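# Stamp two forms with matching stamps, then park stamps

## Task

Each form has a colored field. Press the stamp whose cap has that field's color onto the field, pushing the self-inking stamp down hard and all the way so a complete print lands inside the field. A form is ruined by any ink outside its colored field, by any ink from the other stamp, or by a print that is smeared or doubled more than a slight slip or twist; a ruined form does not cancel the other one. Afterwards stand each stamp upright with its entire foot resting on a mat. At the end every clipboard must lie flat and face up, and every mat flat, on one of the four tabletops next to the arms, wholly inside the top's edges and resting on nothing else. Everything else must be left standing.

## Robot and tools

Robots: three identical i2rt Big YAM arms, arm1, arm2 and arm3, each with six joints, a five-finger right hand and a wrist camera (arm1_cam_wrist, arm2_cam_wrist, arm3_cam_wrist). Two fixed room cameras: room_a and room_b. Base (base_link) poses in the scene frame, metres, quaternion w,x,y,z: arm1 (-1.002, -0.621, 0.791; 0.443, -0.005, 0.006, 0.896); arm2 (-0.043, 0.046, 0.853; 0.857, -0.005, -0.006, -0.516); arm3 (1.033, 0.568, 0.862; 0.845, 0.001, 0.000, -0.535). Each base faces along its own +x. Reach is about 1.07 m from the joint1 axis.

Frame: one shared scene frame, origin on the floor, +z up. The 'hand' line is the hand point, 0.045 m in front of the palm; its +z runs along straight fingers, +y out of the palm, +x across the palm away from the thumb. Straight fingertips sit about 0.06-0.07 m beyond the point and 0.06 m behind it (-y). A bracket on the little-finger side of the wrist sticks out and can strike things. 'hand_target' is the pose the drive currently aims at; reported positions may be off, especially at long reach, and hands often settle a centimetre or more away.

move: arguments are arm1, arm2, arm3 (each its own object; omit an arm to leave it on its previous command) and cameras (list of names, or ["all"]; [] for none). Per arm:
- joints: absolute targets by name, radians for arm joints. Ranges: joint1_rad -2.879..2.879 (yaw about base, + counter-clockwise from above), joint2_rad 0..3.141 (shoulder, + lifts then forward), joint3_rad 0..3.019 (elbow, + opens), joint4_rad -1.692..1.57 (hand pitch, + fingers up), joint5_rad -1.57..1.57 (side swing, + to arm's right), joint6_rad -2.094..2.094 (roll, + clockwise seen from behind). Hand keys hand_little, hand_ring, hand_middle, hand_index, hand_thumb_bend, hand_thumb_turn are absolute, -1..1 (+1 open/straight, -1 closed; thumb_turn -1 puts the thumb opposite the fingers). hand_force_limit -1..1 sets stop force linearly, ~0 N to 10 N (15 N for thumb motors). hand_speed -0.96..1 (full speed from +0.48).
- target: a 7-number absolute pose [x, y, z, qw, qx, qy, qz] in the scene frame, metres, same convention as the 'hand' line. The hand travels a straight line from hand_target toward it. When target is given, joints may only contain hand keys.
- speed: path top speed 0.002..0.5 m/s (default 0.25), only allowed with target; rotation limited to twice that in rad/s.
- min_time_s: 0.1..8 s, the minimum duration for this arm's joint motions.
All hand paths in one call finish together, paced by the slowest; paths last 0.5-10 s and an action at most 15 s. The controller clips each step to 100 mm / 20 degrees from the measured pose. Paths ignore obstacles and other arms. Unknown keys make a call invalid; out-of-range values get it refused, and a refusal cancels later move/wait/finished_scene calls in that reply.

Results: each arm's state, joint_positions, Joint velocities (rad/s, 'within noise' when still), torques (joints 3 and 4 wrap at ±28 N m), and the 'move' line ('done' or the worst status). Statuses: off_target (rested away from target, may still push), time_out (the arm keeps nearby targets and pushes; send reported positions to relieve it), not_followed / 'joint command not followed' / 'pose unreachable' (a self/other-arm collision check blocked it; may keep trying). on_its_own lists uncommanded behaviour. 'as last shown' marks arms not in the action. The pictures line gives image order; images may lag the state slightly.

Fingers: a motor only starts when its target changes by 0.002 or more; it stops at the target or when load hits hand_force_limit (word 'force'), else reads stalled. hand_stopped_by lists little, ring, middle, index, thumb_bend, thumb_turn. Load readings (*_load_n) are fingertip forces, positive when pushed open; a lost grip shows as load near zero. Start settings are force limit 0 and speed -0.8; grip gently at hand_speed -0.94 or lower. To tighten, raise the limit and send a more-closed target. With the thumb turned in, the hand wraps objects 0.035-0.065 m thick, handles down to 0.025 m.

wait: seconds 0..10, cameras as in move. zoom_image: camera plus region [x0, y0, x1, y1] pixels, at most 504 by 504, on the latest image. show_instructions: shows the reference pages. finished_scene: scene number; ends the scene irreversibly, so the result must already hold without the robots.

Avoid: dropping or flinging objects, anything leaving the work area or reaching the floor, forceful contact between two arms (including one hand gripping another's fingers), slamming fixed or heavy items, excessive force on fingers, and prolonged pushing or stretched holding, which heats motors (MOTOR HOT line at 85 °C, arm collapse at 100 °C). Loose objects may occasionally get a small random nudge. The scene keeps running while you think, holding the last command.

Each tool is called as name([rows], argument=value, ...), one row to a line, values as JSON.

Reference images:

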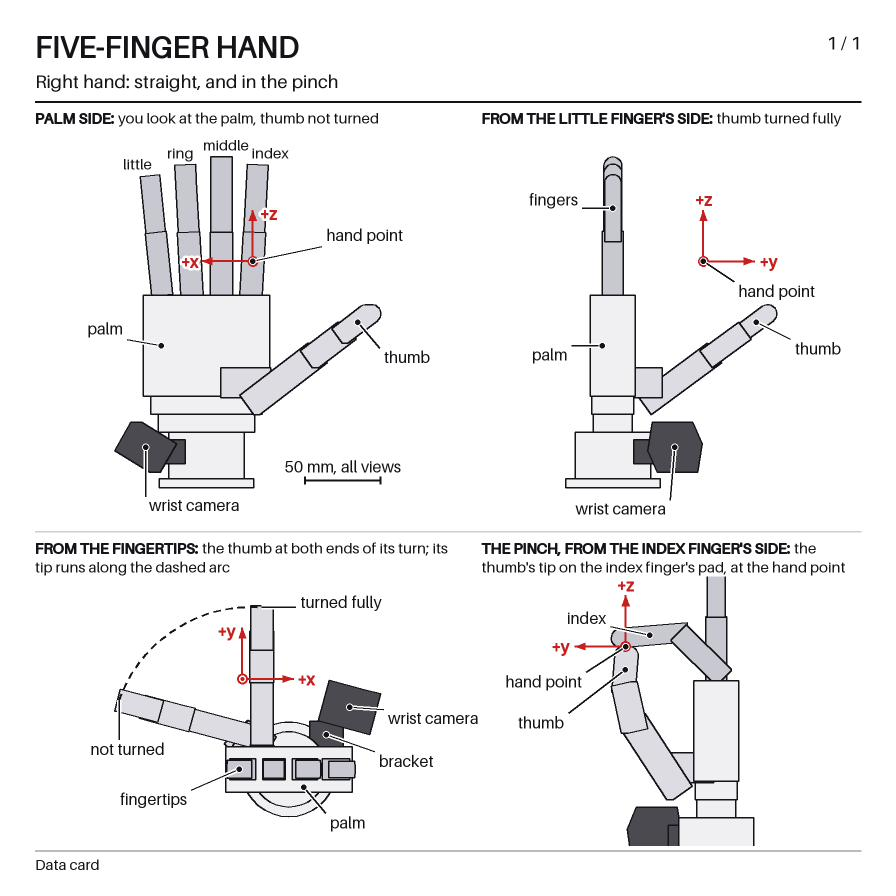

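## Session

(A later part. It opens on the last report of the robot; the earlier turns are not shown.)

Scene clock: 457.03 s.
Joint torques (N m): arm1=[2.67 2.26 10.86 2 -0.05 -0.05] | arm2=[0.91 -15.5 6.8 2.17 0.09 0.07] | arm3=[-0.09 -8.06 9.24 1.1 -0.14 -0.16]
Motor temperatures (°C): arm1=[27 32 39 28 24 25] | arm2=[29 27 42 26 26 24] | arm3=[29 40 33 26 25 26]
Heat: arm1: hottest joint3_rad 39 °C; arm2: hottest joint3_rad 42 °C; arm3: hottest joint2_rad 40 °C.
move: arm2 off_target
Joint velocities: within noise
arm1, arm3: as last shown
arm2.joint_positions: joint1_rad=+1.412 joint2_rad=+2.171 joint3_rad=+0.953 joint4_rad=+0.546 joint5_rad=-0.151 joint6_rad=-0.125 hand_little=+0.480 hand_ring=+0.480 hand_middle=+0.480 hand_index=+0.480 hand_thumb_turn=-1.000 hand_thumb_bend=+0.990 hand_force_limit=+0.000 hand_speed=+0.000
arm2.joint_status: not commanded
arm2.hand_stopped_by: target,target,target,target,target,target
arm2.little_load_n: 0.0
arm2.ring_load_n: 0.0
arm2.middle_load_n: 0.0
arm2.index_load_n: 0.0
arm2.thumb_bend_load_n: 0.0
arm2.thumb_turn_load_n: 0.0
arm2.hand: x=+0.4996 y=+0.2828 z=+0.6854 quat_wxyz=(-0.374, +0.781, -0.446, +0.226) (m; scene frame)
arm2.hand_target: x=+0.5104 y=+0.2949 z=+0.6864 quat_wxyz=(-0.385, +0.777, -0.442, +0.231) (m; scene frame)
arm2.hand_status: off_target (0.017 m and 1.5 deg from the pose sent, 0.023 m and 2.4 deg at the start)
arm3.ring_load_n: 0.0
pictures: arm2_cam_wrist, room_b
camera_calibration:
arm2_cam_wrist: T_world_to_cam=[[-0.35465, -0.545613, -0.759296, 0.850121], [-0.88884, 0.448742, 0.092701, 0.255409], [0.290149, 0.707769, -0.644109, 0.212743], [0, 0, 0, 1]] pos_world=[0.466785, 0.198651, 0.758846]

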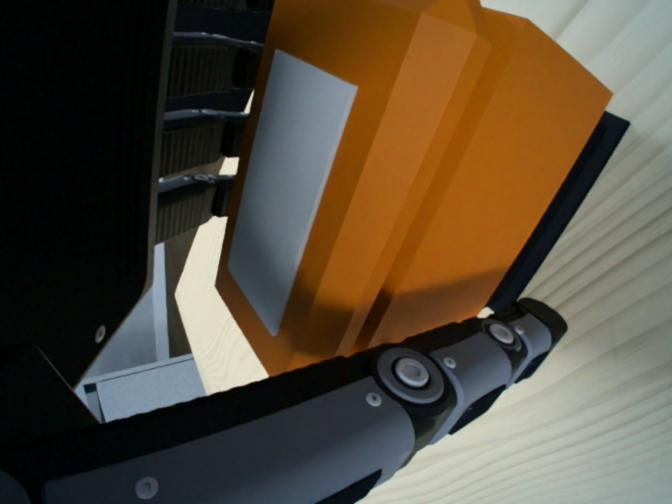

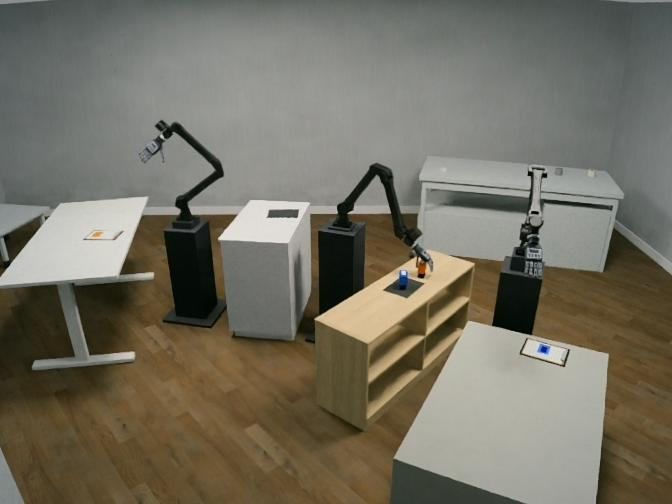

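move(arm2={"joints": {"hand_little": 0.0, "hand_ring": 0.0, "hand_middle": 0.0, "hand_index": 0.0, "hand_thumb_bend": -0.2, "hand_speed": -0.86, "hand_force_limit": -0.4}})

move(arm2={"joints": {"hand_little": -0.3, "hand_ring": -0.3, "hand_middle": -0.3, "hand_index": -0.3, "hand_thumb_bend": -0.4, "hand_speed": -0.9, "hand_force_limit": 0.1}}, cameras=["arm2_cam_wrist", "room_b"])

zoom_image(camera="room_b", region=[400, 240, 450, 290])

Scene clock: 463.43 s.
Joint torques (N m): arm1=[2.61 2.2 10.88 1.99 -0.04 -0.06] | arm2=[0.91 -15.5 6.78 2.18 0.04 0.05] | arm3=[-0.15 -8 9.22 1.17 -0.13 -0.15]
Motor temperatures (°C): arm1=[27 32 39 28 24 25] | arm2=[29 28 42 26 25 24] | arm3=[29 39 33 26 25 26]
Heat: arm1: hottest joint3_rad 39 °C; arm2: hottest joint3_rad 42 °C; arm3: hottest joint2_rad 39 °C.
move: arm2 off_target
Joint velocities: within noise
arm1, arm3: as last shown
arm1.index_load_n: 0.5
arm2.joint_positions: joint1_rad=+1.412 joint2_rad=+2.171 joint3_rad=+0.953 joint4_rad=+0.546 joint5_rad=-0.150 joint6_rad=-0.124 hand_little=+0.000 hand_ring=+0.000 hand_middle=+0.027 hand_index=+0.003 hand_thumb_turn=-1.000 hand_thumb_bend=+0.753 hand_force_limit=-0.400 hand_speed=-0.860
arm2.joint_status: hand_middle off_target (ended at +0.027, target +0.000); hand_thumb_bend off_target (ended at +0.753, target -0.200); the others done
arm2.hand_stopped_by: target,target,force,force,force,target
arm2.little_load_n: -0.5
arm2.ring_load_n: 0.0
arm2.middle_load_n: 1.0
arm2.index_load_n: 4.5
arm2.thumb_bend_load_n: 6.5
arm2.thumb_turn_load_n: -2.0
arm2.hand: x=+0.4997 y=+0.2826 z=+0.6854 quat_wxyz=(-0.374, +0.781, -0.446, +0.226) (m; scene frame)
arm2.hand_target: x=+0.5105 y=+0.2948 z=+0.6866 quat_wxyz=(-0.385, +0.777, -0.442, +0.231) (m; scene frame)
arm2.hand_status: not commanded
arm3.thumb_bend_load_n: -0.5
pictures: none

Scene clock: 464.70 s.
Joint torques (N m): arm1=[2.73 2.14 10.88 1.99 -0.05 -0.06] | arm2=[0.91 -15.5 6.78 2.18 0.04 0.05] | arm3=[0.03 -8.06 9.21 1.14 -0.13 -0.15]
Motor temperatures (°C): arm1=[27 32 39 28 24 25] | arm2=[29 28 42 26 25 24] | arm3=[29 39 33 26 25 26]
Heat: arm1: hottest joint3_rad 39 °C; arm2: hottest joint3_rad 42 °C; arm3: hottest joint2_rad 39 °C.
move: arm2 off_target
Joint velocities: within noise
arm1, arm3: as last shown
arm1.index_load_n: 0.0
arm2.joint_positions: joint1_rad=+1.412 joint2_rad=+2.171 joint3_rad=+0.953 joint4_rad=+0.546 joint5_rad=-0.150 joint6_rad=-0.124 hand_little=-0.128 hand_ring=-0.044 hand_middle=+0.011 hand_index=-0.004 hand_thumb_turn=-1.000 hand_thumb_bend=+0.754 hand_force_limit=+0.100 hand_speed=-0.900
arm2.joint_status: hand_little off_target (ended at -0.128, target -0.300); hand_ring off_target (ended at -0.044, target -0.300); hand_middle off_target (ended at +0.011, target -0.300); hand_index off_target (ended at -0.004, target -0.300); hand_thumb_bend off_target (ended at +0.754, target -0.400); the others done
arm2.hand_stopped_by: force,force,force,force,force,target
arm2.little_load_n: 6.5
arm2.ring_load_n: 3.5
arm2.middle_load_n: 2.0
arm2.index_load_n: 3.0
arm2.thumb_bend_load_n: 16.5
arm2.thumb_turn_load_n: 6.5
arm2.hand: x=+0.4996 y=+0.2826 z=+0.6852 quat_wxyz=(-0.374, +0.781, -0.446, +0.226) (m; scene frame)
arm2.hand_target: x=+0.5105 y=+0.2948 z=+0.6865 quat_wxyz=(-0.385, +0.777, -0.442, +0.231) (m; scene frame)
arm2.hand_status: not commanded
arm3.thumb_bend_load_n: 0.0
pictures: arm2_cam_wrist, room_b
camera_calibration:
arm2_cam_wrist: T_world_to_cam=[[-0.355683, -0.54532, -0.759023, 0.850132], [-0.88817, 0.450031, 0.0928775, 0.254767], [0.290936, 0.707176, -0.644405, 0.212661], [0, 0, 0, 1]] pos_world=[0.466784, 0.198552, 0.758647]

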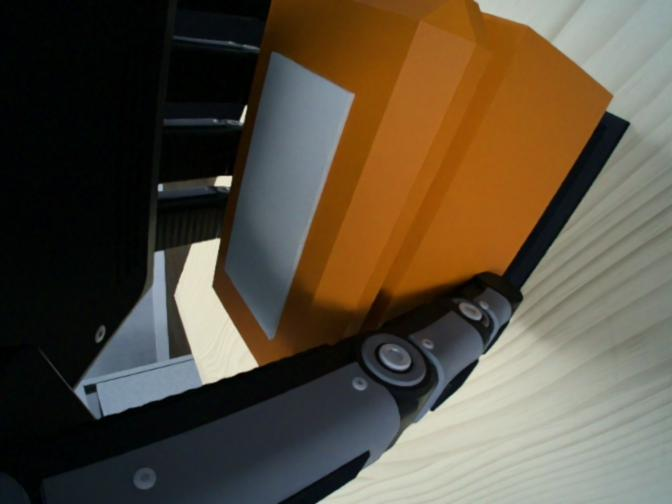

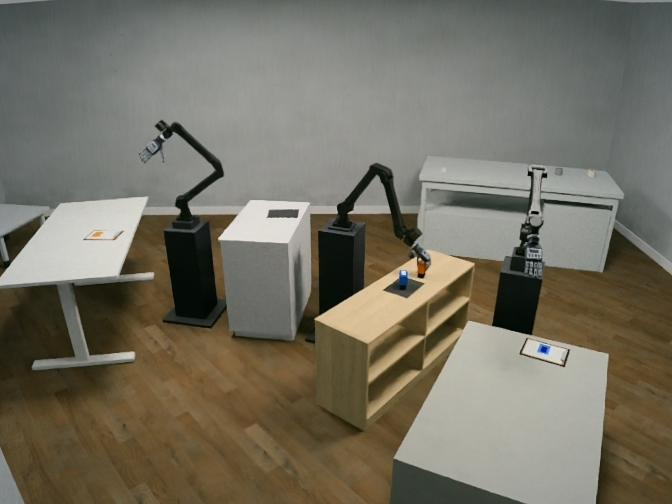

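Scaled by 10.080 from the camera's 672x504 image, which has a finer 960x720 frame.

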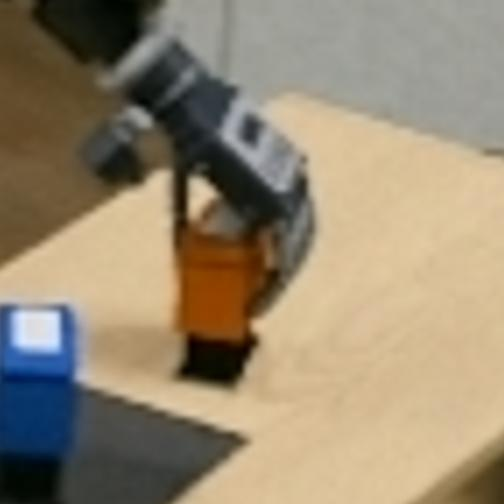

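move(arm2={"target": [0.4995, 0.2825, 0.76, 0.374, -0.781, 0.446, -0.226], "speed": 0.1}, cameras=["arm2_cam_wrist", "room_b"])

Scene clock: 466.70 s.
Joint torques (N m): arm1=[2.61 2.26 10.82 1.95 -0.04 -0.06] | arm2=[-0.38 -18.67 4.96 1.39 -0.18 -0.08] | arm3=[-0.15 -8.18 9.2 1.16 -0.14 -0.15]
Motor temperatures (°C): arm1=[27 32 39 28 24 25] | arm2=[29 28 42 26 25 24] | arm3=[29 39 33 26 25 26]
Heat: arm1: hottest joint3_rad 39 °C; arm2: hottest joint3_rad 42 °C; arm3: hottest joint2_rad 39 °C.
move: arm2 off_target
Joint velocities: within noise
arm1, arm3: as last shown
arm2.joint_positions: joint1_rad=+1.412 joint2_rad=+2.000 joint3_rad=+0.931 joint4_rad=+0.380 joint5_rad=-0.150 joint6_rad=-0.124 hand_little=-0.128 hand_ring=-0.044 hand_middle=+0.011 hand_index=-0.004 hand_thumb_turn=-1.000 hand_thumb_bend=+0.754 hand_force_limit=+0.100 hand_speed=-0.900
arm2.joint_status: not commanded
arm2.hand_stopped_by: force,force,force,force,force,target
arm2.little_load_n: 5.0
arm2.ring_load_n: 3.5
arm2.middle_load_n: 2.5
arm2.index_load_n: 4.0
arm2.thumb_bend_load_n: 16.5
arm2.thumb_turn_load_n: 7.0
arm2.hand: x=+0.4973 y=+0.2828 z=+0.7483 quat_wxyz=(-0.368, +0.784, -0.449, +0.221) (m; scene frame)
arm2.hand_target: x=+0.4996 y=+0.2824 z=+0.7598 quat_wxyz=(-0.374, +0.781, -0.446, +0.226) (m; scene frame)
arm2.hand_status: off_target (0.012 m and 0.9 deg from the pose sent, 0.075 m and 0.1 deg at the start)
arm3.ring_load_n: -0.5
pictures: arm2_cam_wrist, room_b
camera_calibration:
arm2_cam_wrist: T_world_to_cam=[[-0.367237, -0.54915, -0.750714, 0.897906], [-0.886575, 0.450749, 0.103974, 0.237401], [0.281286, 0.703747, -0.652394, 0.2656], [0, 0, 0, 1]] pos_world=[0.465509, 0.199161, 0.822662]

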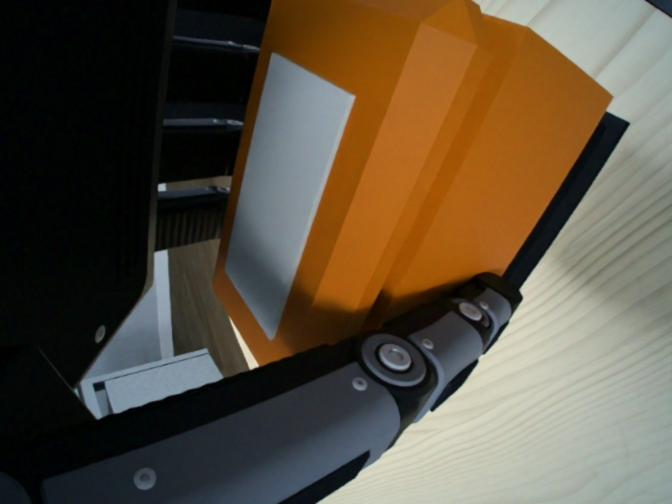

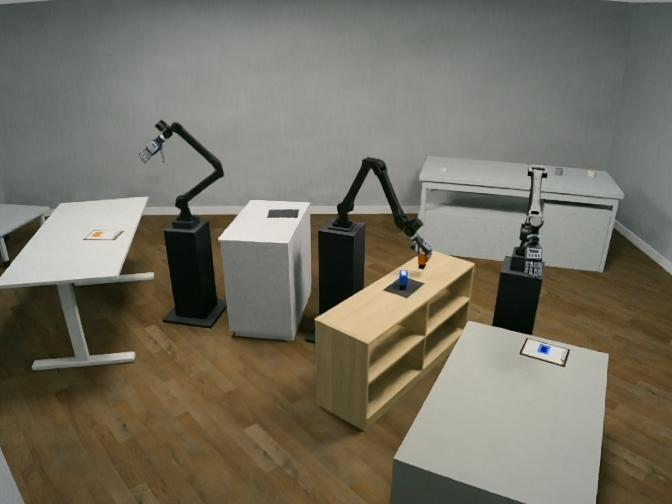

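move(arm2={"target": [0.43, 0.25, 0.96, 0.374, -0.781, 0.446, -0.226], "speed": 0.2})

move(arm2={"joints": {"joint1_rad": -1.7}, "min_time_s": 7}, cameras=["arm2_cam_wrist", "room_a", "room_b"])

Scene clock: 470.83 s.
Joint torques (N m): arm1=[2.61 2.14 10.85 2.02 -0.04 -0.05] | arm2=[-1.26 -12.57 9.06 1.43 -0.24 -0.15] | arm3=[-0.26 -8.06 9.22 1.17 -0.14 -0.15]
Motor temperatures (°C): arm1=[27 32 39 28 24 25] | arm2=[29 28 41 26 25 24] | arm3=[29 39 33 26 25 26]
Heat: arm1: hottest joint3_rad 39 °C; arm2: hottest joint3_rad 41 °C; arm3: hottest joint2_rad 39 °C.
move: arm2 off_target
Joint velocities: within noise
arm1: as last shown
arm2.joint_positions: joint1_rad=+1.395 joint2_rad=+1.401 joint3_rad=+0.841 joint4_rad=-0.138 joint5_rad=-0.171 joint6_rad=-0.134 hand_little=-0.128 hand_ring=-0.044 hand_middle=+0.011 hand_index=-0.004 hand_thumb_turn=-1.000 hand_thumb_bend=+0.754 hand_force_limit=+0.100 hand_speed=-0.900
arm2.joint_status: not commanded
arm2.hand_stopped_by: force,force,force,force,force,target
arm2.little_load_n: 5.0
arm2.ring_load_n: 3.5
arm2.middle_load_n: 2.5
arm2.index_load_n: 4.0
arm2.thumb_bend_load_n: 16.5
arm2.thumb_turn_load_n: 7.5
arm2.hand: x=+0.4237 y=+0.2552 z=+0.9479 quat_wxyz=(-0.368, +0.785, -0.449, +0.216) (m; scene frame)
arm2.hand_target: x=+0.4298 y=+0.2501 z=+0.9597 quat_wxyz=(-0.374, +0.781, -0.446, +0.226) (m; scene frame)
arm2.hand_status: off_target (0.015 m and 1.4 deg from the pose sent, 0.225 m and 0.9 deg at the start)
arm3.joint_positions: joint1_rad=+0.093 joint2_rad=+1.254 joint3_rad=+0.753 joint4_rad=-0.136 joint5_rad=-0.094 joint6_rad=-0.068 hand_little=+0.900 hand_ring=+0.900 hand_middle=+0.900 hand_index=+0.900 hand_thumb_turn=-1.000 hand_thumb_bend=+0.990 hand_force_limit=+0.100 hand_speed=-0.500
arm3.joint_status: not commanded
arm3.hand_stopped_by: target,target,target,target,target,target
arm3.little_load_n: 0.0
arm3.ring_load_n: 0.0
arm3.middle_load_n: 0.0
arm3.index_load_n: 0.0
arm3.thumb_bend_load_n: 0.0
arm3.thumb_turn_load_n: 0.0
arm3.hand: x=+1.3158 y=+0.1784 z=+0.9818 quat_wxyz=(-0.146, +0.285, -0.846, +0.427) (m; scene frame)
arm3.hand_target: x=+1.3157 y=+0.1840 z=+0.9799 quat_wxyz=(-0.143, +0.295, -0.845, +0.423) (m; scene frame)
arm3.hand_status: not commanded
pictures: none

Scene clock: 478.30 s.
Joint torques (N m): arm1=[2.67 2.2 10.88 1.99 -0.05 -0.06] | arm2=[-0.21 -12.57 9.07 1.35 -0.15 -0.14] | arm3=[-0.21 -8.12 9.21 1.13 -0.14 -0.16]
Motor temperatures (°C): arm1=[27 32 39 28 24 25] | arm2=[29 28 42 26 25 24] | arm3=[28 38 33 26 25 26]
Heat: arm1: hottest joint3_rad 39 °C; arm2: hottest joint3_rad 42 °C; arm3: hottest joint2_rad 38 °C.
move: arm2 done
Joint velocities: within noise
arm1, arm3: as last shown
arm2.joint_positions: joint1_rad=-1.694 joint2_rad=+1.401 joint3_rad=+0.841 joint4_rad=-0.138 joint5_rad=-0.173 joint6_rad=-0.136 hand_little=-0.128 hand_ring=-0.044 hand_middle=+0.011 hand_index=-0.004 hand_thumb_turn=-1.000 hand_thumb_bend=+0.754 hand_force_limit=+0.100 hand_speed=-0.900
arm2.joint_status: all done
arm2.hand_stopped_by: force,force,force,force,force,target
arm2.little_load_n: 5.5
arm2.ring_load_n: 3.5
arm2.middle_load_n: 2.5
arm2.index_load_n: 4.0
arm2.thumb_bend_load_n: 16.5
arm2.thumb_turn_load_n: 7.5
arm2.hand: x=-0.4982 y=-0.1849 z=+0.9500 quat_wxyz=(+0.196, -0.432, -0.793, +0.383) (m; scene frame)
arm2.hand_target: x=-0.5031 y=-0.1830 z=+0.9616 quat_wxyz=(+0.204, -0.427, -0.790, +0.390) (m; scene frame)
arm2.hand_status: not commanded
arm3.middle_load_n: -0.5
pictures: arm2_cam_wrist, room_a, room_b
camera_calibration:
arm2_cam_wrist: T_world_to_cam=[[0.34784, 0.546404, -0.761873, 0.996365], [0.910057, -0.392136, 0.134261, 0.255135], [-0.225397, -0.740049, -0.633659, 0.469152], [0, 0, 0, 1]] pos_world=[-0.473017, -0.097175, 1.02213]

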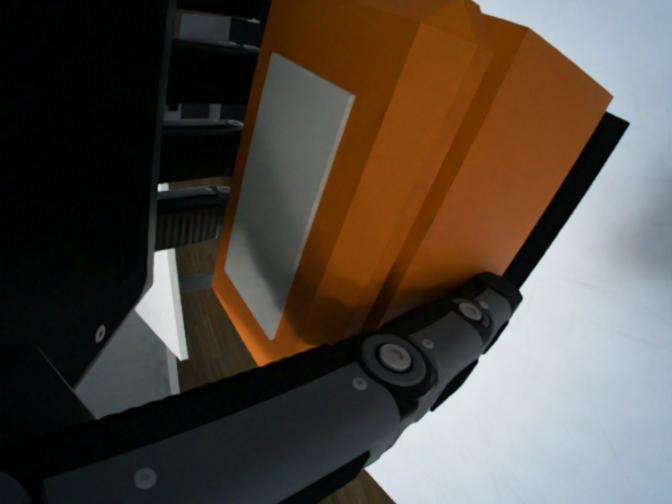

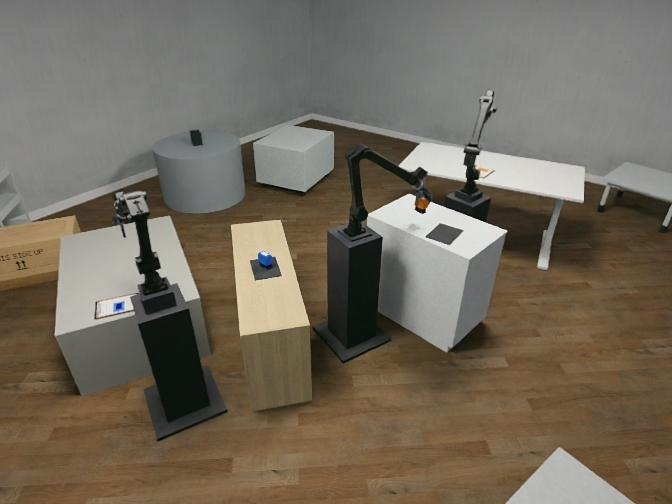

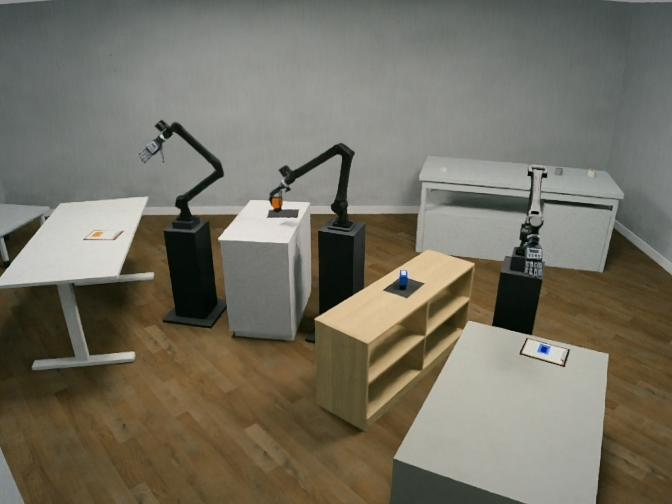

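move(arm2={"target": [-0.630, -0.043, 0.945, -0.2164, 0.4261, 0.7921, -0.3796], "speed": 0.12}, cameras=["arm2_cam_wrist", "room_a", "room_b"])

zoom_image(camera="room_a", region=[390, 180, 490, 255])

zoom_image(camera="room_b", region=[240, 175, 320, 235])

Scene clock: 481.67 s.
Joint torques (N m): arm1=[2.61 2.26 10.86 1.96 -0.04 -0.05] | arm2=[-0.32 -13.57 13.01 1.18 -0.47 -0.13] | arm3=[-0.21 -8.06 9.21 1.16 -0.14 -0.14]
Motor temperatures (°C): arm1=[27 32 39 28 24 25] | arm2=[29 28 42 26 26 24] | arm3=[28 38 33 26 25 26]
Heat: arm1: hottest joint3_rad 39 °C; arm2: hottest joint3_rad 42 °C; arm3: hottest joint2_rad 38 °C.
move: arm2 off_target
Joint velocities: within noise
arm1.joint_positions: joint1_rad=+1.940 joint2_rad=+0.621 joint3_rad=+1.438 joint4_rad=-1.498 joint5_rad=-0.041 joint6_rad=-1.009 hand_little=+1.000 hand_ring=+1.000 hand_middle=+1.000 hand_index=+1.000 hand_thumb_turn=+1.000 hand_thumb_bend=+1.000 hand_force_limit=+0.000 hand_speed=-0.800
arm1.joint_status: not commanded
arm1.hand_stopped_by: target,target,target,target,target,target
arm1.little_load_n: 0.0
arm1.ring_load_n: -0.5
arm1.middle_load_n: 0.0
arm1.index_load_n: 0.0
arm1.thumb_bend_load_n: 0.0
arm1.thumb_turn_load_n: 0.0
arm1.hand: x=-1.1244 y=-0.7604 z=+1.2628 quat_wxyz=(-0.290, -0.211, +0.875, -0.326) (m; scene frame)
arm1.hand_target: x=-1.1230 y=-0.7611 z=+1.2744 quat_wxyz=(-0.297, -0.214, +0.867, -0.337) (m; scene frame)
arm1.hand_status: not commanded
arm2.joint_positions: joint1_rad=-2.036 joint2_rad=+1.630 joint3_rad=+1.059 joint4_rad=-0.216 joint5_rad=-0.404 joint6_rad=-0.384 hand_little=-0.128 hand_ring=-0.044 hand_middle=+0.011 hand_index=-0.004 hand_thumb_turn=-1.000 hand_thumb_bend=+0.754 hand_force_limit=+0.100 hand_speed=-0.900
arm2.joint_status: not commanded
arm2.hand_stopped_by: force,force,force,force,force,target
arm2.little_load_n: 5.5
arm2.ring_load_n: 3.5
arm2.middle_load_n: 2.5
arm2.index_load_n: 4.0
arm2.thumb_bend_load_n: 16.0
arm2.thumb_turn_load_n: 7.5
arm2.hand: x=-0.6034 y=-0.0466 z=+0.9251 quat_wxyz=(+0.197, -0.436, -0.796, +0.370) (m; scene frame)
arm2.hand_target: x=-0.6283 y=-0.0426 z=+0.9457 quat_wxyz=(+0.217, -0.426, -0.792, +0.380) (m; scene frame)
arm2.hand_status: off_target (0.033 m and 2.8 deg from the pose sent, 0.194 m and 2.5 deg at the start)
arm3: as last shown
arm3.ring_load_n: -0.5
arm3.middle_load_n: 0.0
pictures: arm2_cam_wrist, room_a, room_b
camera_calibration:
arm2_cam_wrist: T_world_to_cam=[[0.364349, 0.560319, -0.743836, 0.932293], [0.903726, -0.405537, 0.137183, 0.401282], [-0.224787, -0.722206, -0.654132, 0.552096], [0, 0, 0, 1]] pos_world=[-0.578225, 0.0390804, 0.999568]

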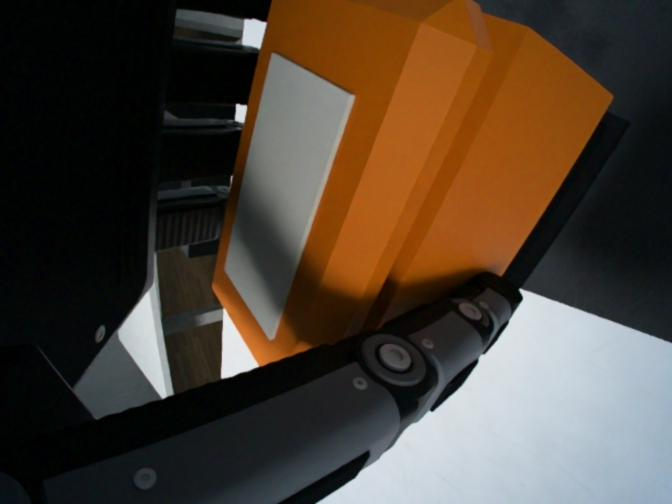

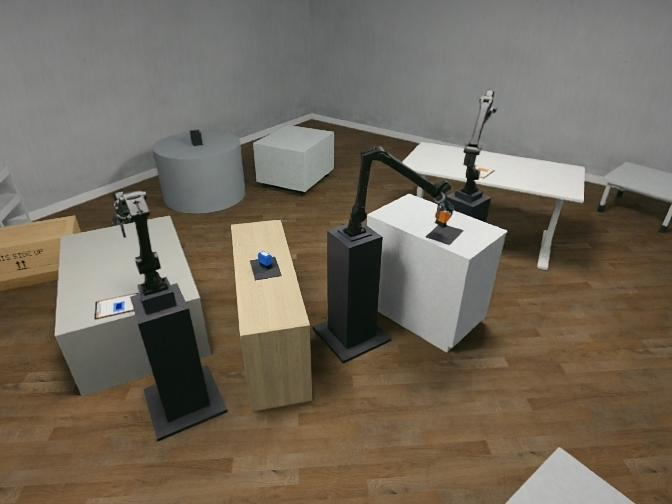

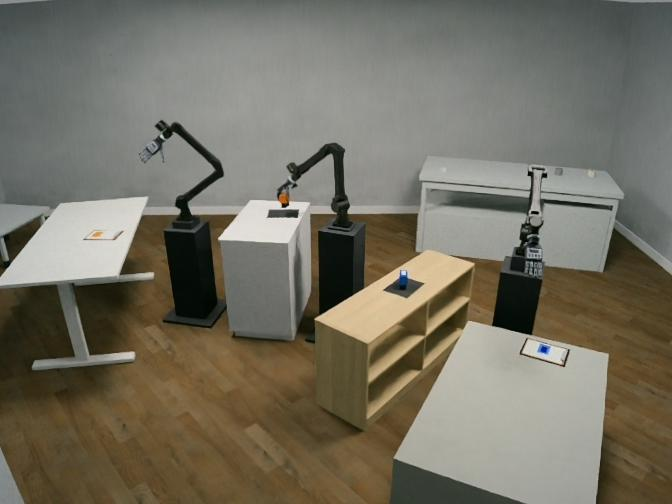

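Scaled by 5.040 from the camera's 672x504 image, which has a finer 960x720 frame.

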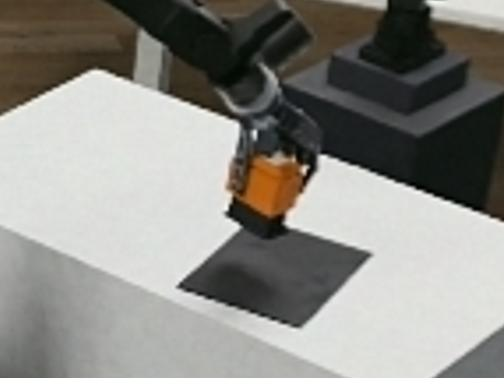

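Scaled by 6.300 from the camera's 672x504 image, which has a finer 960x720 frame.

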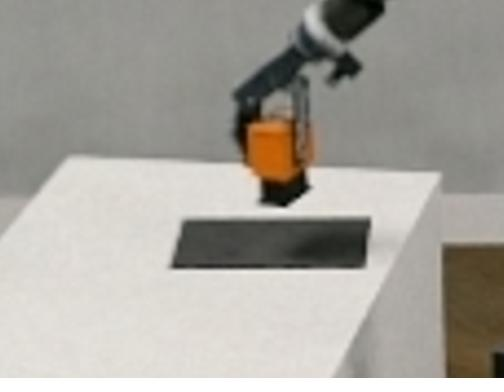

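move(arm2={"target": [-0.642, -0.035, 0.895, -0.2358, 0.4162, 0.788, -0.389], "speed": 0.1}, cameras=["arm2_cam_wrist", "room_a", "room_b"])

zoom_image(camera="room_a", region=[410, 200, 480, 252])

zoom_image(camera="room_b", region=[250, 185, 310, 230])

Scene clock: 484.93 s.
Joint torques (N m): arm1=[2.49 2.2 10.85 1.99 -0.05 -0.06] | arm2=[-0.67 -14.8 8.61 2.29 -0.46 -0.16] | arm3=[-0.26 -8.12 9.21 1.17 -0.13 -0.16]
Motor temperatures (°C): arm1=[27 32 39 28 24 25] | arm2=[29 28 43 26 26 24] | arm3=[28 38 33 26 25 26]
Heat: arm1: hottest joint3_rad 39 °C; arm2: hottest joint3_rad 43 °C; arm3: hottest joint2_rad 38 °C.
move: arm2 off_target
Joint velocities: within noise
arm1, arm3: as last shown
arm1.ring_load_n: 0.0
arm1.thumb_turn_load_n: -0.5
arm2.joint_positions: joint1_rad=-2.048 joint2_rad=+1.728 joint3_rad=+1.059 joint4_rad=-0.056 joint5_rad=-0.417 joint6_rad=-0.401 hand_little=-0.128 hand_ring=-0.044 hand_middle=+0.011 hand_index=-0.004 hand_thumb_turn=-1.000 hand_thumb_bend=+0.754 hand_force_limit=+0.100 hand_speed=-0.900
arm2.joint_status: not commanded
arm2.hand_stopped_by: force,force,force,force,force,target
arm2.little_load_n: 5.5
arm2.ring_load_n: 3.5
arm2.middle_load_n: 3.0
arm2.index_load_n: 4.0
arm2.thumb_bend_load_n: 16.5
arm2.thumb_turn_load_n: 7.0
arm2.hand: x=-0.6320 y=-0.0417 z=+0.8926 quat_wxyz=(+0.224, -0.421, -0.791, +0.385) (m; scene frame)
arm2.hand_target: x=-0.6418 y=-0.0348 z=+0.8952 quat_wxyz=(+0.236, -0.416, -0.788, +0.389) (m; scene frame)
arm2.hand_status: off_target (0.012 m and 1.6 deg from the pose sent, 0.050 m and 5.5 deg at the start)
arm3.ring_load_n: 0.0
pictures: arm2_cam_wrist, room_a, room_b
camera_calibration:
arm2_cam_wrist: T_world_to_cam=[[0.309058, 0.563383, -0.766213, 0.900968], [0.913536, -0.399887, 0.0744515, 0.495998], [-0.264454, -0.722973, -0.638259, 0.488717], [0, 0, 0, 1]] pos_world=[-0.60232, 0.0440818, 0.965334]

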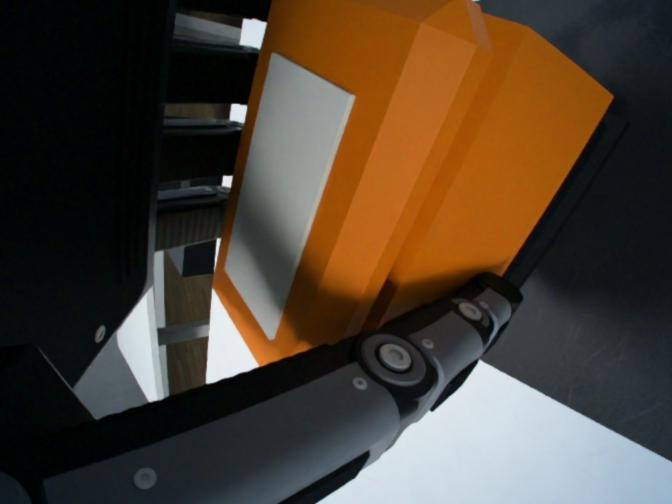

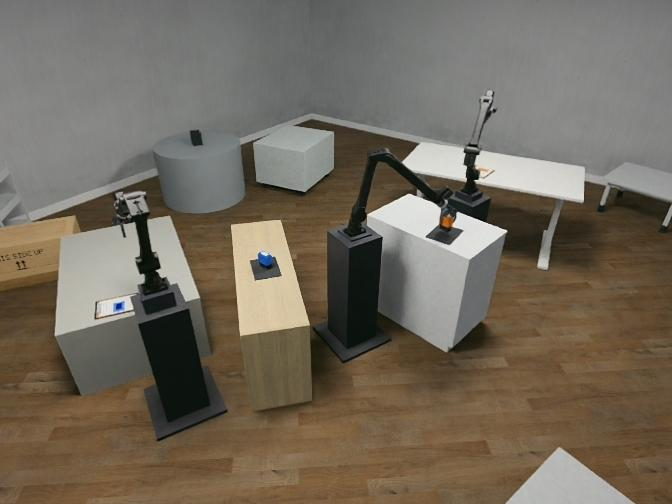

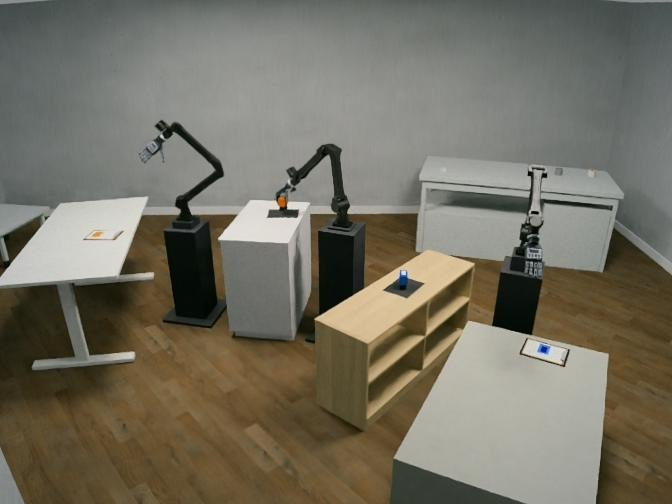

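Scaled by 7.200 from the camera's 672x504 image, which has a finer 960x720 frame.

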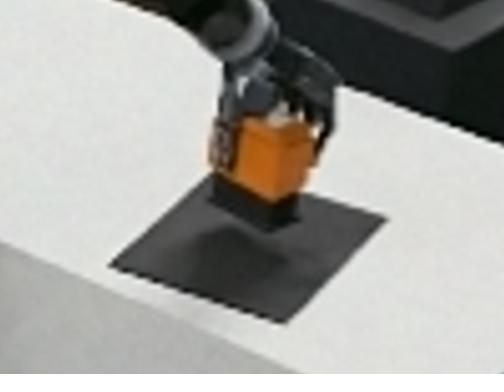

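Scaled by 8.400 from the camera's 672x504 image, which has a finer 960x720 frame.

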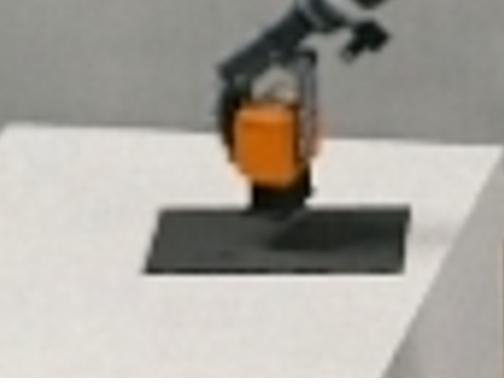

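move(arm2={"target": [-0.641, -0.023, 0.872, -0.2358, 0.4162, 0.788, -0.389], "speed": 0.08}, cameras=["arm2_cam_wrist", "room_a", "room_b"])

zoom_image(camera="room_a", region=[410, 200, 480, 252])

zoom_image(camera="room_b", region=[250, 185, 310, 230])

Scene clock: 487.33 s.
Joint torques (N m): arm1=[2.73 2.14 10.89 1.98 -0.05 -0.07] | arm2=[-0.62 -15.09 6.87 2.28 -0.48 -0.16] | arm3=[-0.26 -8 9.21 1.14 -0.14 -0.15]
Motor temperatures (°C): arm1=[27 32 39 28 24 25] | arm2=[29 28 42 26 26 24] | arm3=[28 38 33 26 25 26]
Heat: arm1: hottest joint3_rad 39 °C; arm2: hottest joint3_rad 42 °C; arm3: hottest joint2_rad 38 °C.
move: arm2 done
Joint velocities: within noise
arm1, arm3: as last shown
arm1.middle_load_n: -0.5
arm1.thumb_turn_load_n: 0.0
arm2.joint_positions: joint1_rad=-2.074 joint2_rad=+1.767 joint3_rad=+1.059 joint4_rad=-0.006 joint5_rad=-0.435 joint6_rad=-0.418 hand_little=-0.128 hand_ring=-0.044 hand_middle=+0.011 hand_index=-0.004 hand_thumb_turn=-1.000 hand_thumb_bend=+0.754 hand_force_limit=+0.100 hand_speed=-0.900
arm2.joint_status: not commanded
arm2.hand_stopped_by: force,force,force,force,force,target
arm2.little_load_n: 5.0
arm2.ring_load_n: 3.5
arm2.middle_load_n: 2.5
arm2.index_load_n: 4.0
arm2.thumb_bend_load_n: 16.5
arm2.thumb_turn_load_n: 7.5
arm2.hand: x=-0.6404 y=-0.0292 z=+0.8785 quat_wxyz=(+0.232, -0.418, -0.788, +0.389) (m; scene frame)
arm2.hand_target: x=-0.6409 y=-0.0231 z=+0.8722 quat_wxyz=(+0.236, -0.416, -0.788, +0.389) (m; scene frame)
arm2.hand_status: done (0.009 m and 0.5 deg from the pose sent, 0.029 m and 1.6 deg at the start)
arm3.ring_load_n: -0.5
arm3.thumb_turn_load_n: 0.5
pictures: arm2_cam_wrist, room_a, room_b
camera_calibration:
arm2_cam_wrist: T_world_to_cam=[[0.294944, 0.562471, -0.772421, 0.881968], [0.914165, -0.401341, 0.056815, 0.52555], [-0.278048, -0.722877, -0.632564, 0.472885], [0, 0, 0, 1]] pos_world=[-0.609086, 0.0566817, 0.950521]

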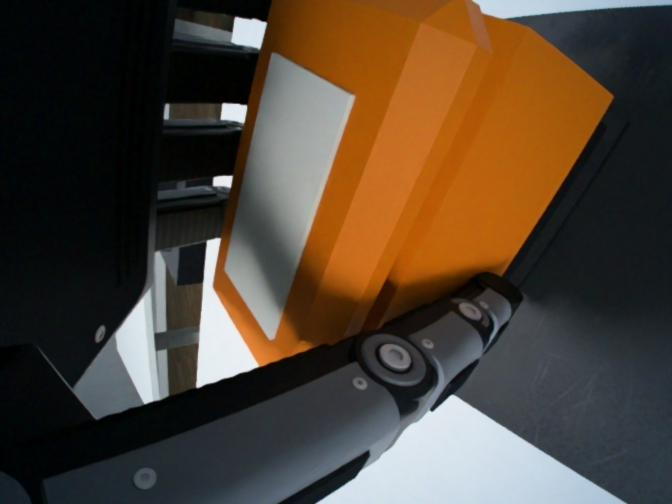

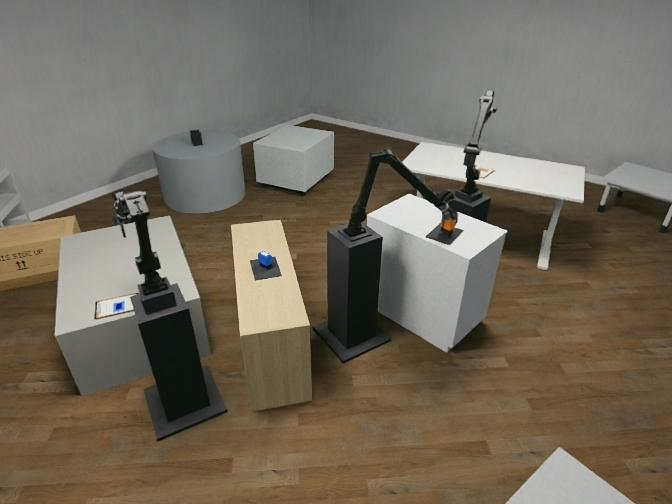

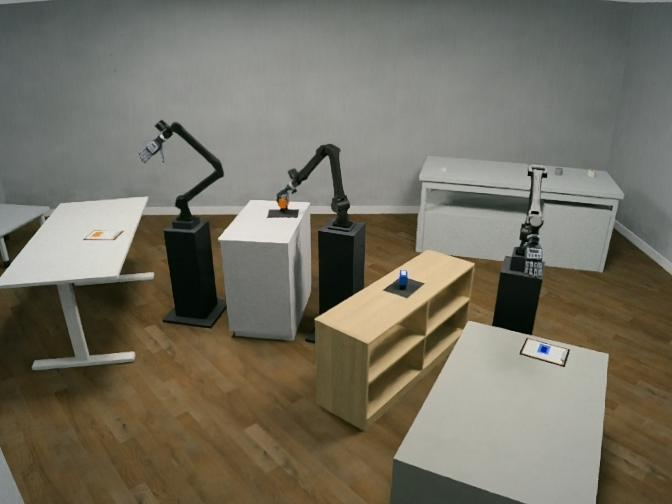

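Scaled by 7.200 from the camera's 672x504 image, which has a finer 960x720 frame.

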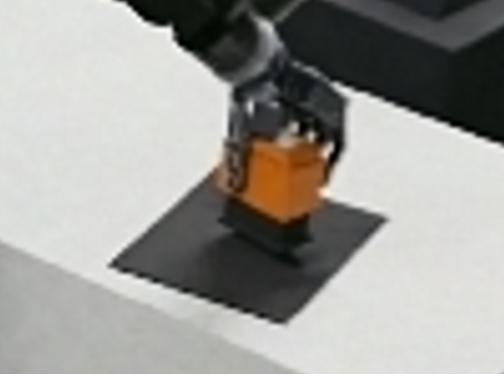

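Scaled by 8.400 from the camera's 672x504 image, which has a finer 960x720 frame.

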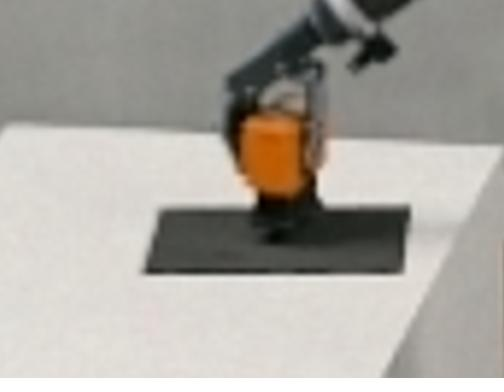

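move(arm2={"target": [-0.631, -0.024, 0.855, -0.2338, 0.4172, 0.788, -0.389], "speed": 0.08}, cameras=["arm2_cam_wrist", "room_a", "room_b"])

zoom_image(camera="room_a", region=[410, 200, 480, 252])

zoom_image(camera="room_b", region=[250, 185, 310, 230])

Scene clock: 489.87 s.
Joint torques (N m): arm1=[2.55 2.2 10.89 1.98 -0.04 -0.06] | arm2=[-0.56 -14.62 6.65 2.29 -0.44 -0.14] | arm3=[-0.21 -8.12 9.2 1.16 -0.14 -0.15]
Motor temperatures (°C): arm1=[27 32 39 28 24 25] | arm2=[29 28 42 26 26 24] | arm3=[28 38 33 26 25 26]
Heat: arm1: hottest joint3_rad 39 °C; arm2: hottest joint3_rad 42 °C; arm3: hottest joint2_rad 38 °C.
move: arm2 done
Joint velocities: within noise
arm1, arm3: as last shown
arm1.middle_load_n: 0.0
arm2.joint_positions: joint1_rad=-2.074 joint2_rad=+1.778 joint3_rad=+1.018 joint4_rad=+0.044 joint5_rad=-0.437 joint6_rad=-0.418 hand_little=-0.128 hand_ring=-0.044 hand_middle=+0.011 hand_index=-0.004 hand_thumb_turn=-1.000 hand_thumb_bend=+0.754 hand_force_limit=+0.100 hand_speed=-0.900
arm2.joint_status: not commanded
arm2.hand_stopped_by: force,force,force,force,force,target
arm2.little_load_n: 5.0
arm2.ring_load_n: 3.5
arm2.middle_load_n: 2.5
arm2.index_load_n: 4.0
arm2.thumb_bend_load_n: 16.5
arm2.thumb_turn_load_n: 7.5
arm2.hand: x=-0.6305 y=-0.0299 z=+0.8620 quat_wxyz=(+0.230, -0.417, -0.788, +0.389) (m; scene frame)
arm2.hand_target: x=-0.6309 y=-0.0241 z=+0.8552 quat_wxyz=(+0.234, -0.417, -0.788, +0.389) (m; scene frame)
arm2.hand_status: done (0.009 m and 0.4 deg from the pose sent, 0.026 m and 0.3 deg at the start)
arm3.ring_load_n: 0.0
arm3.thumb_turn_load_n: 0.0
pictures: arm2_cam_wrist, room_a, room_b
camera_calibration:
arm2_cam_wrist: T_world_to_cam=[[0.295325, 0.562158, -0.772503, 0.867128], [0.914738, -0.399747, 0.0588008, 0.51587], [-0.27575, -0.724003, -0.632282, 0.465924], [0, 0, 0, 1]] pos_world=[-0.599491, 0.0560844, 0.934121]

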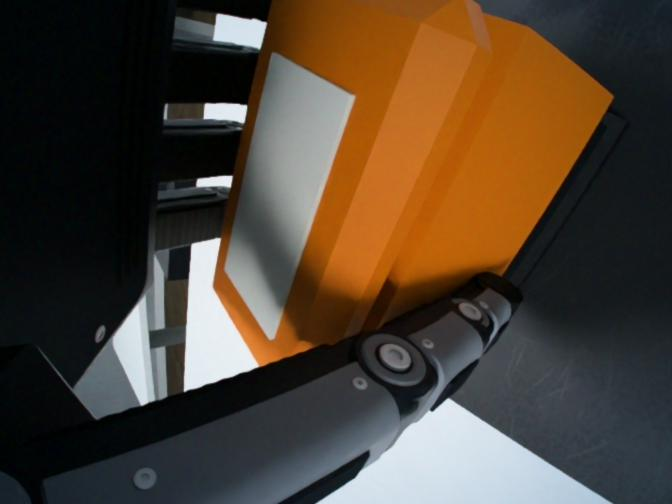

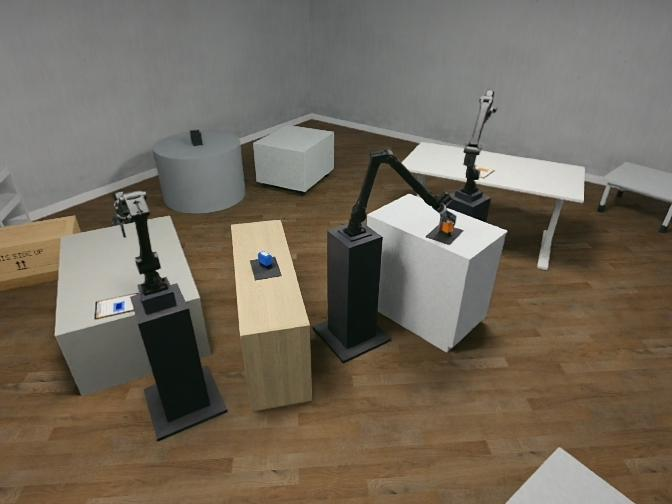

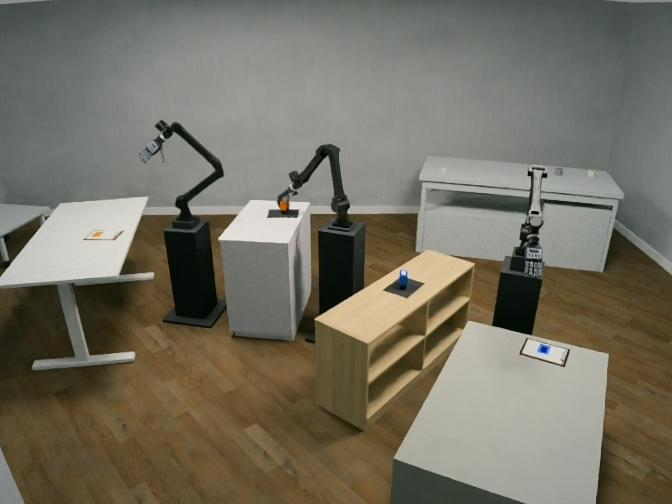

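Scaled by 7.200 from the camera's 672x504 image, which has a finer 960x720 frame.

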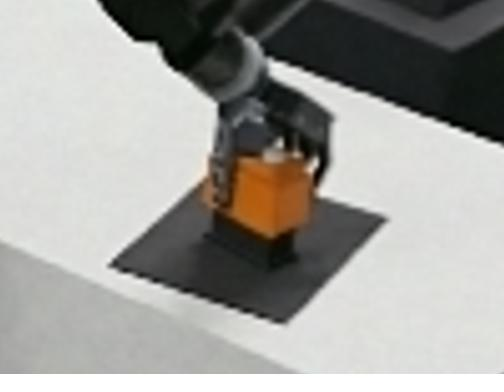

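Scaled by 8.400 from the camera's 672x504 image, which has a finer 960x720 frame.

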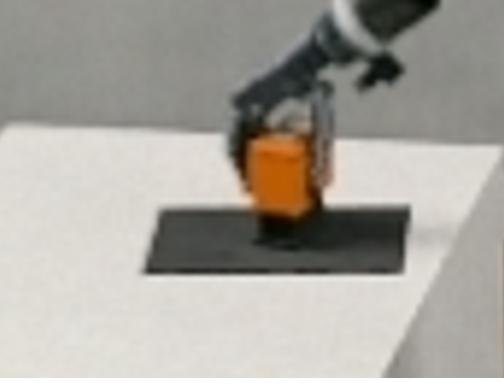

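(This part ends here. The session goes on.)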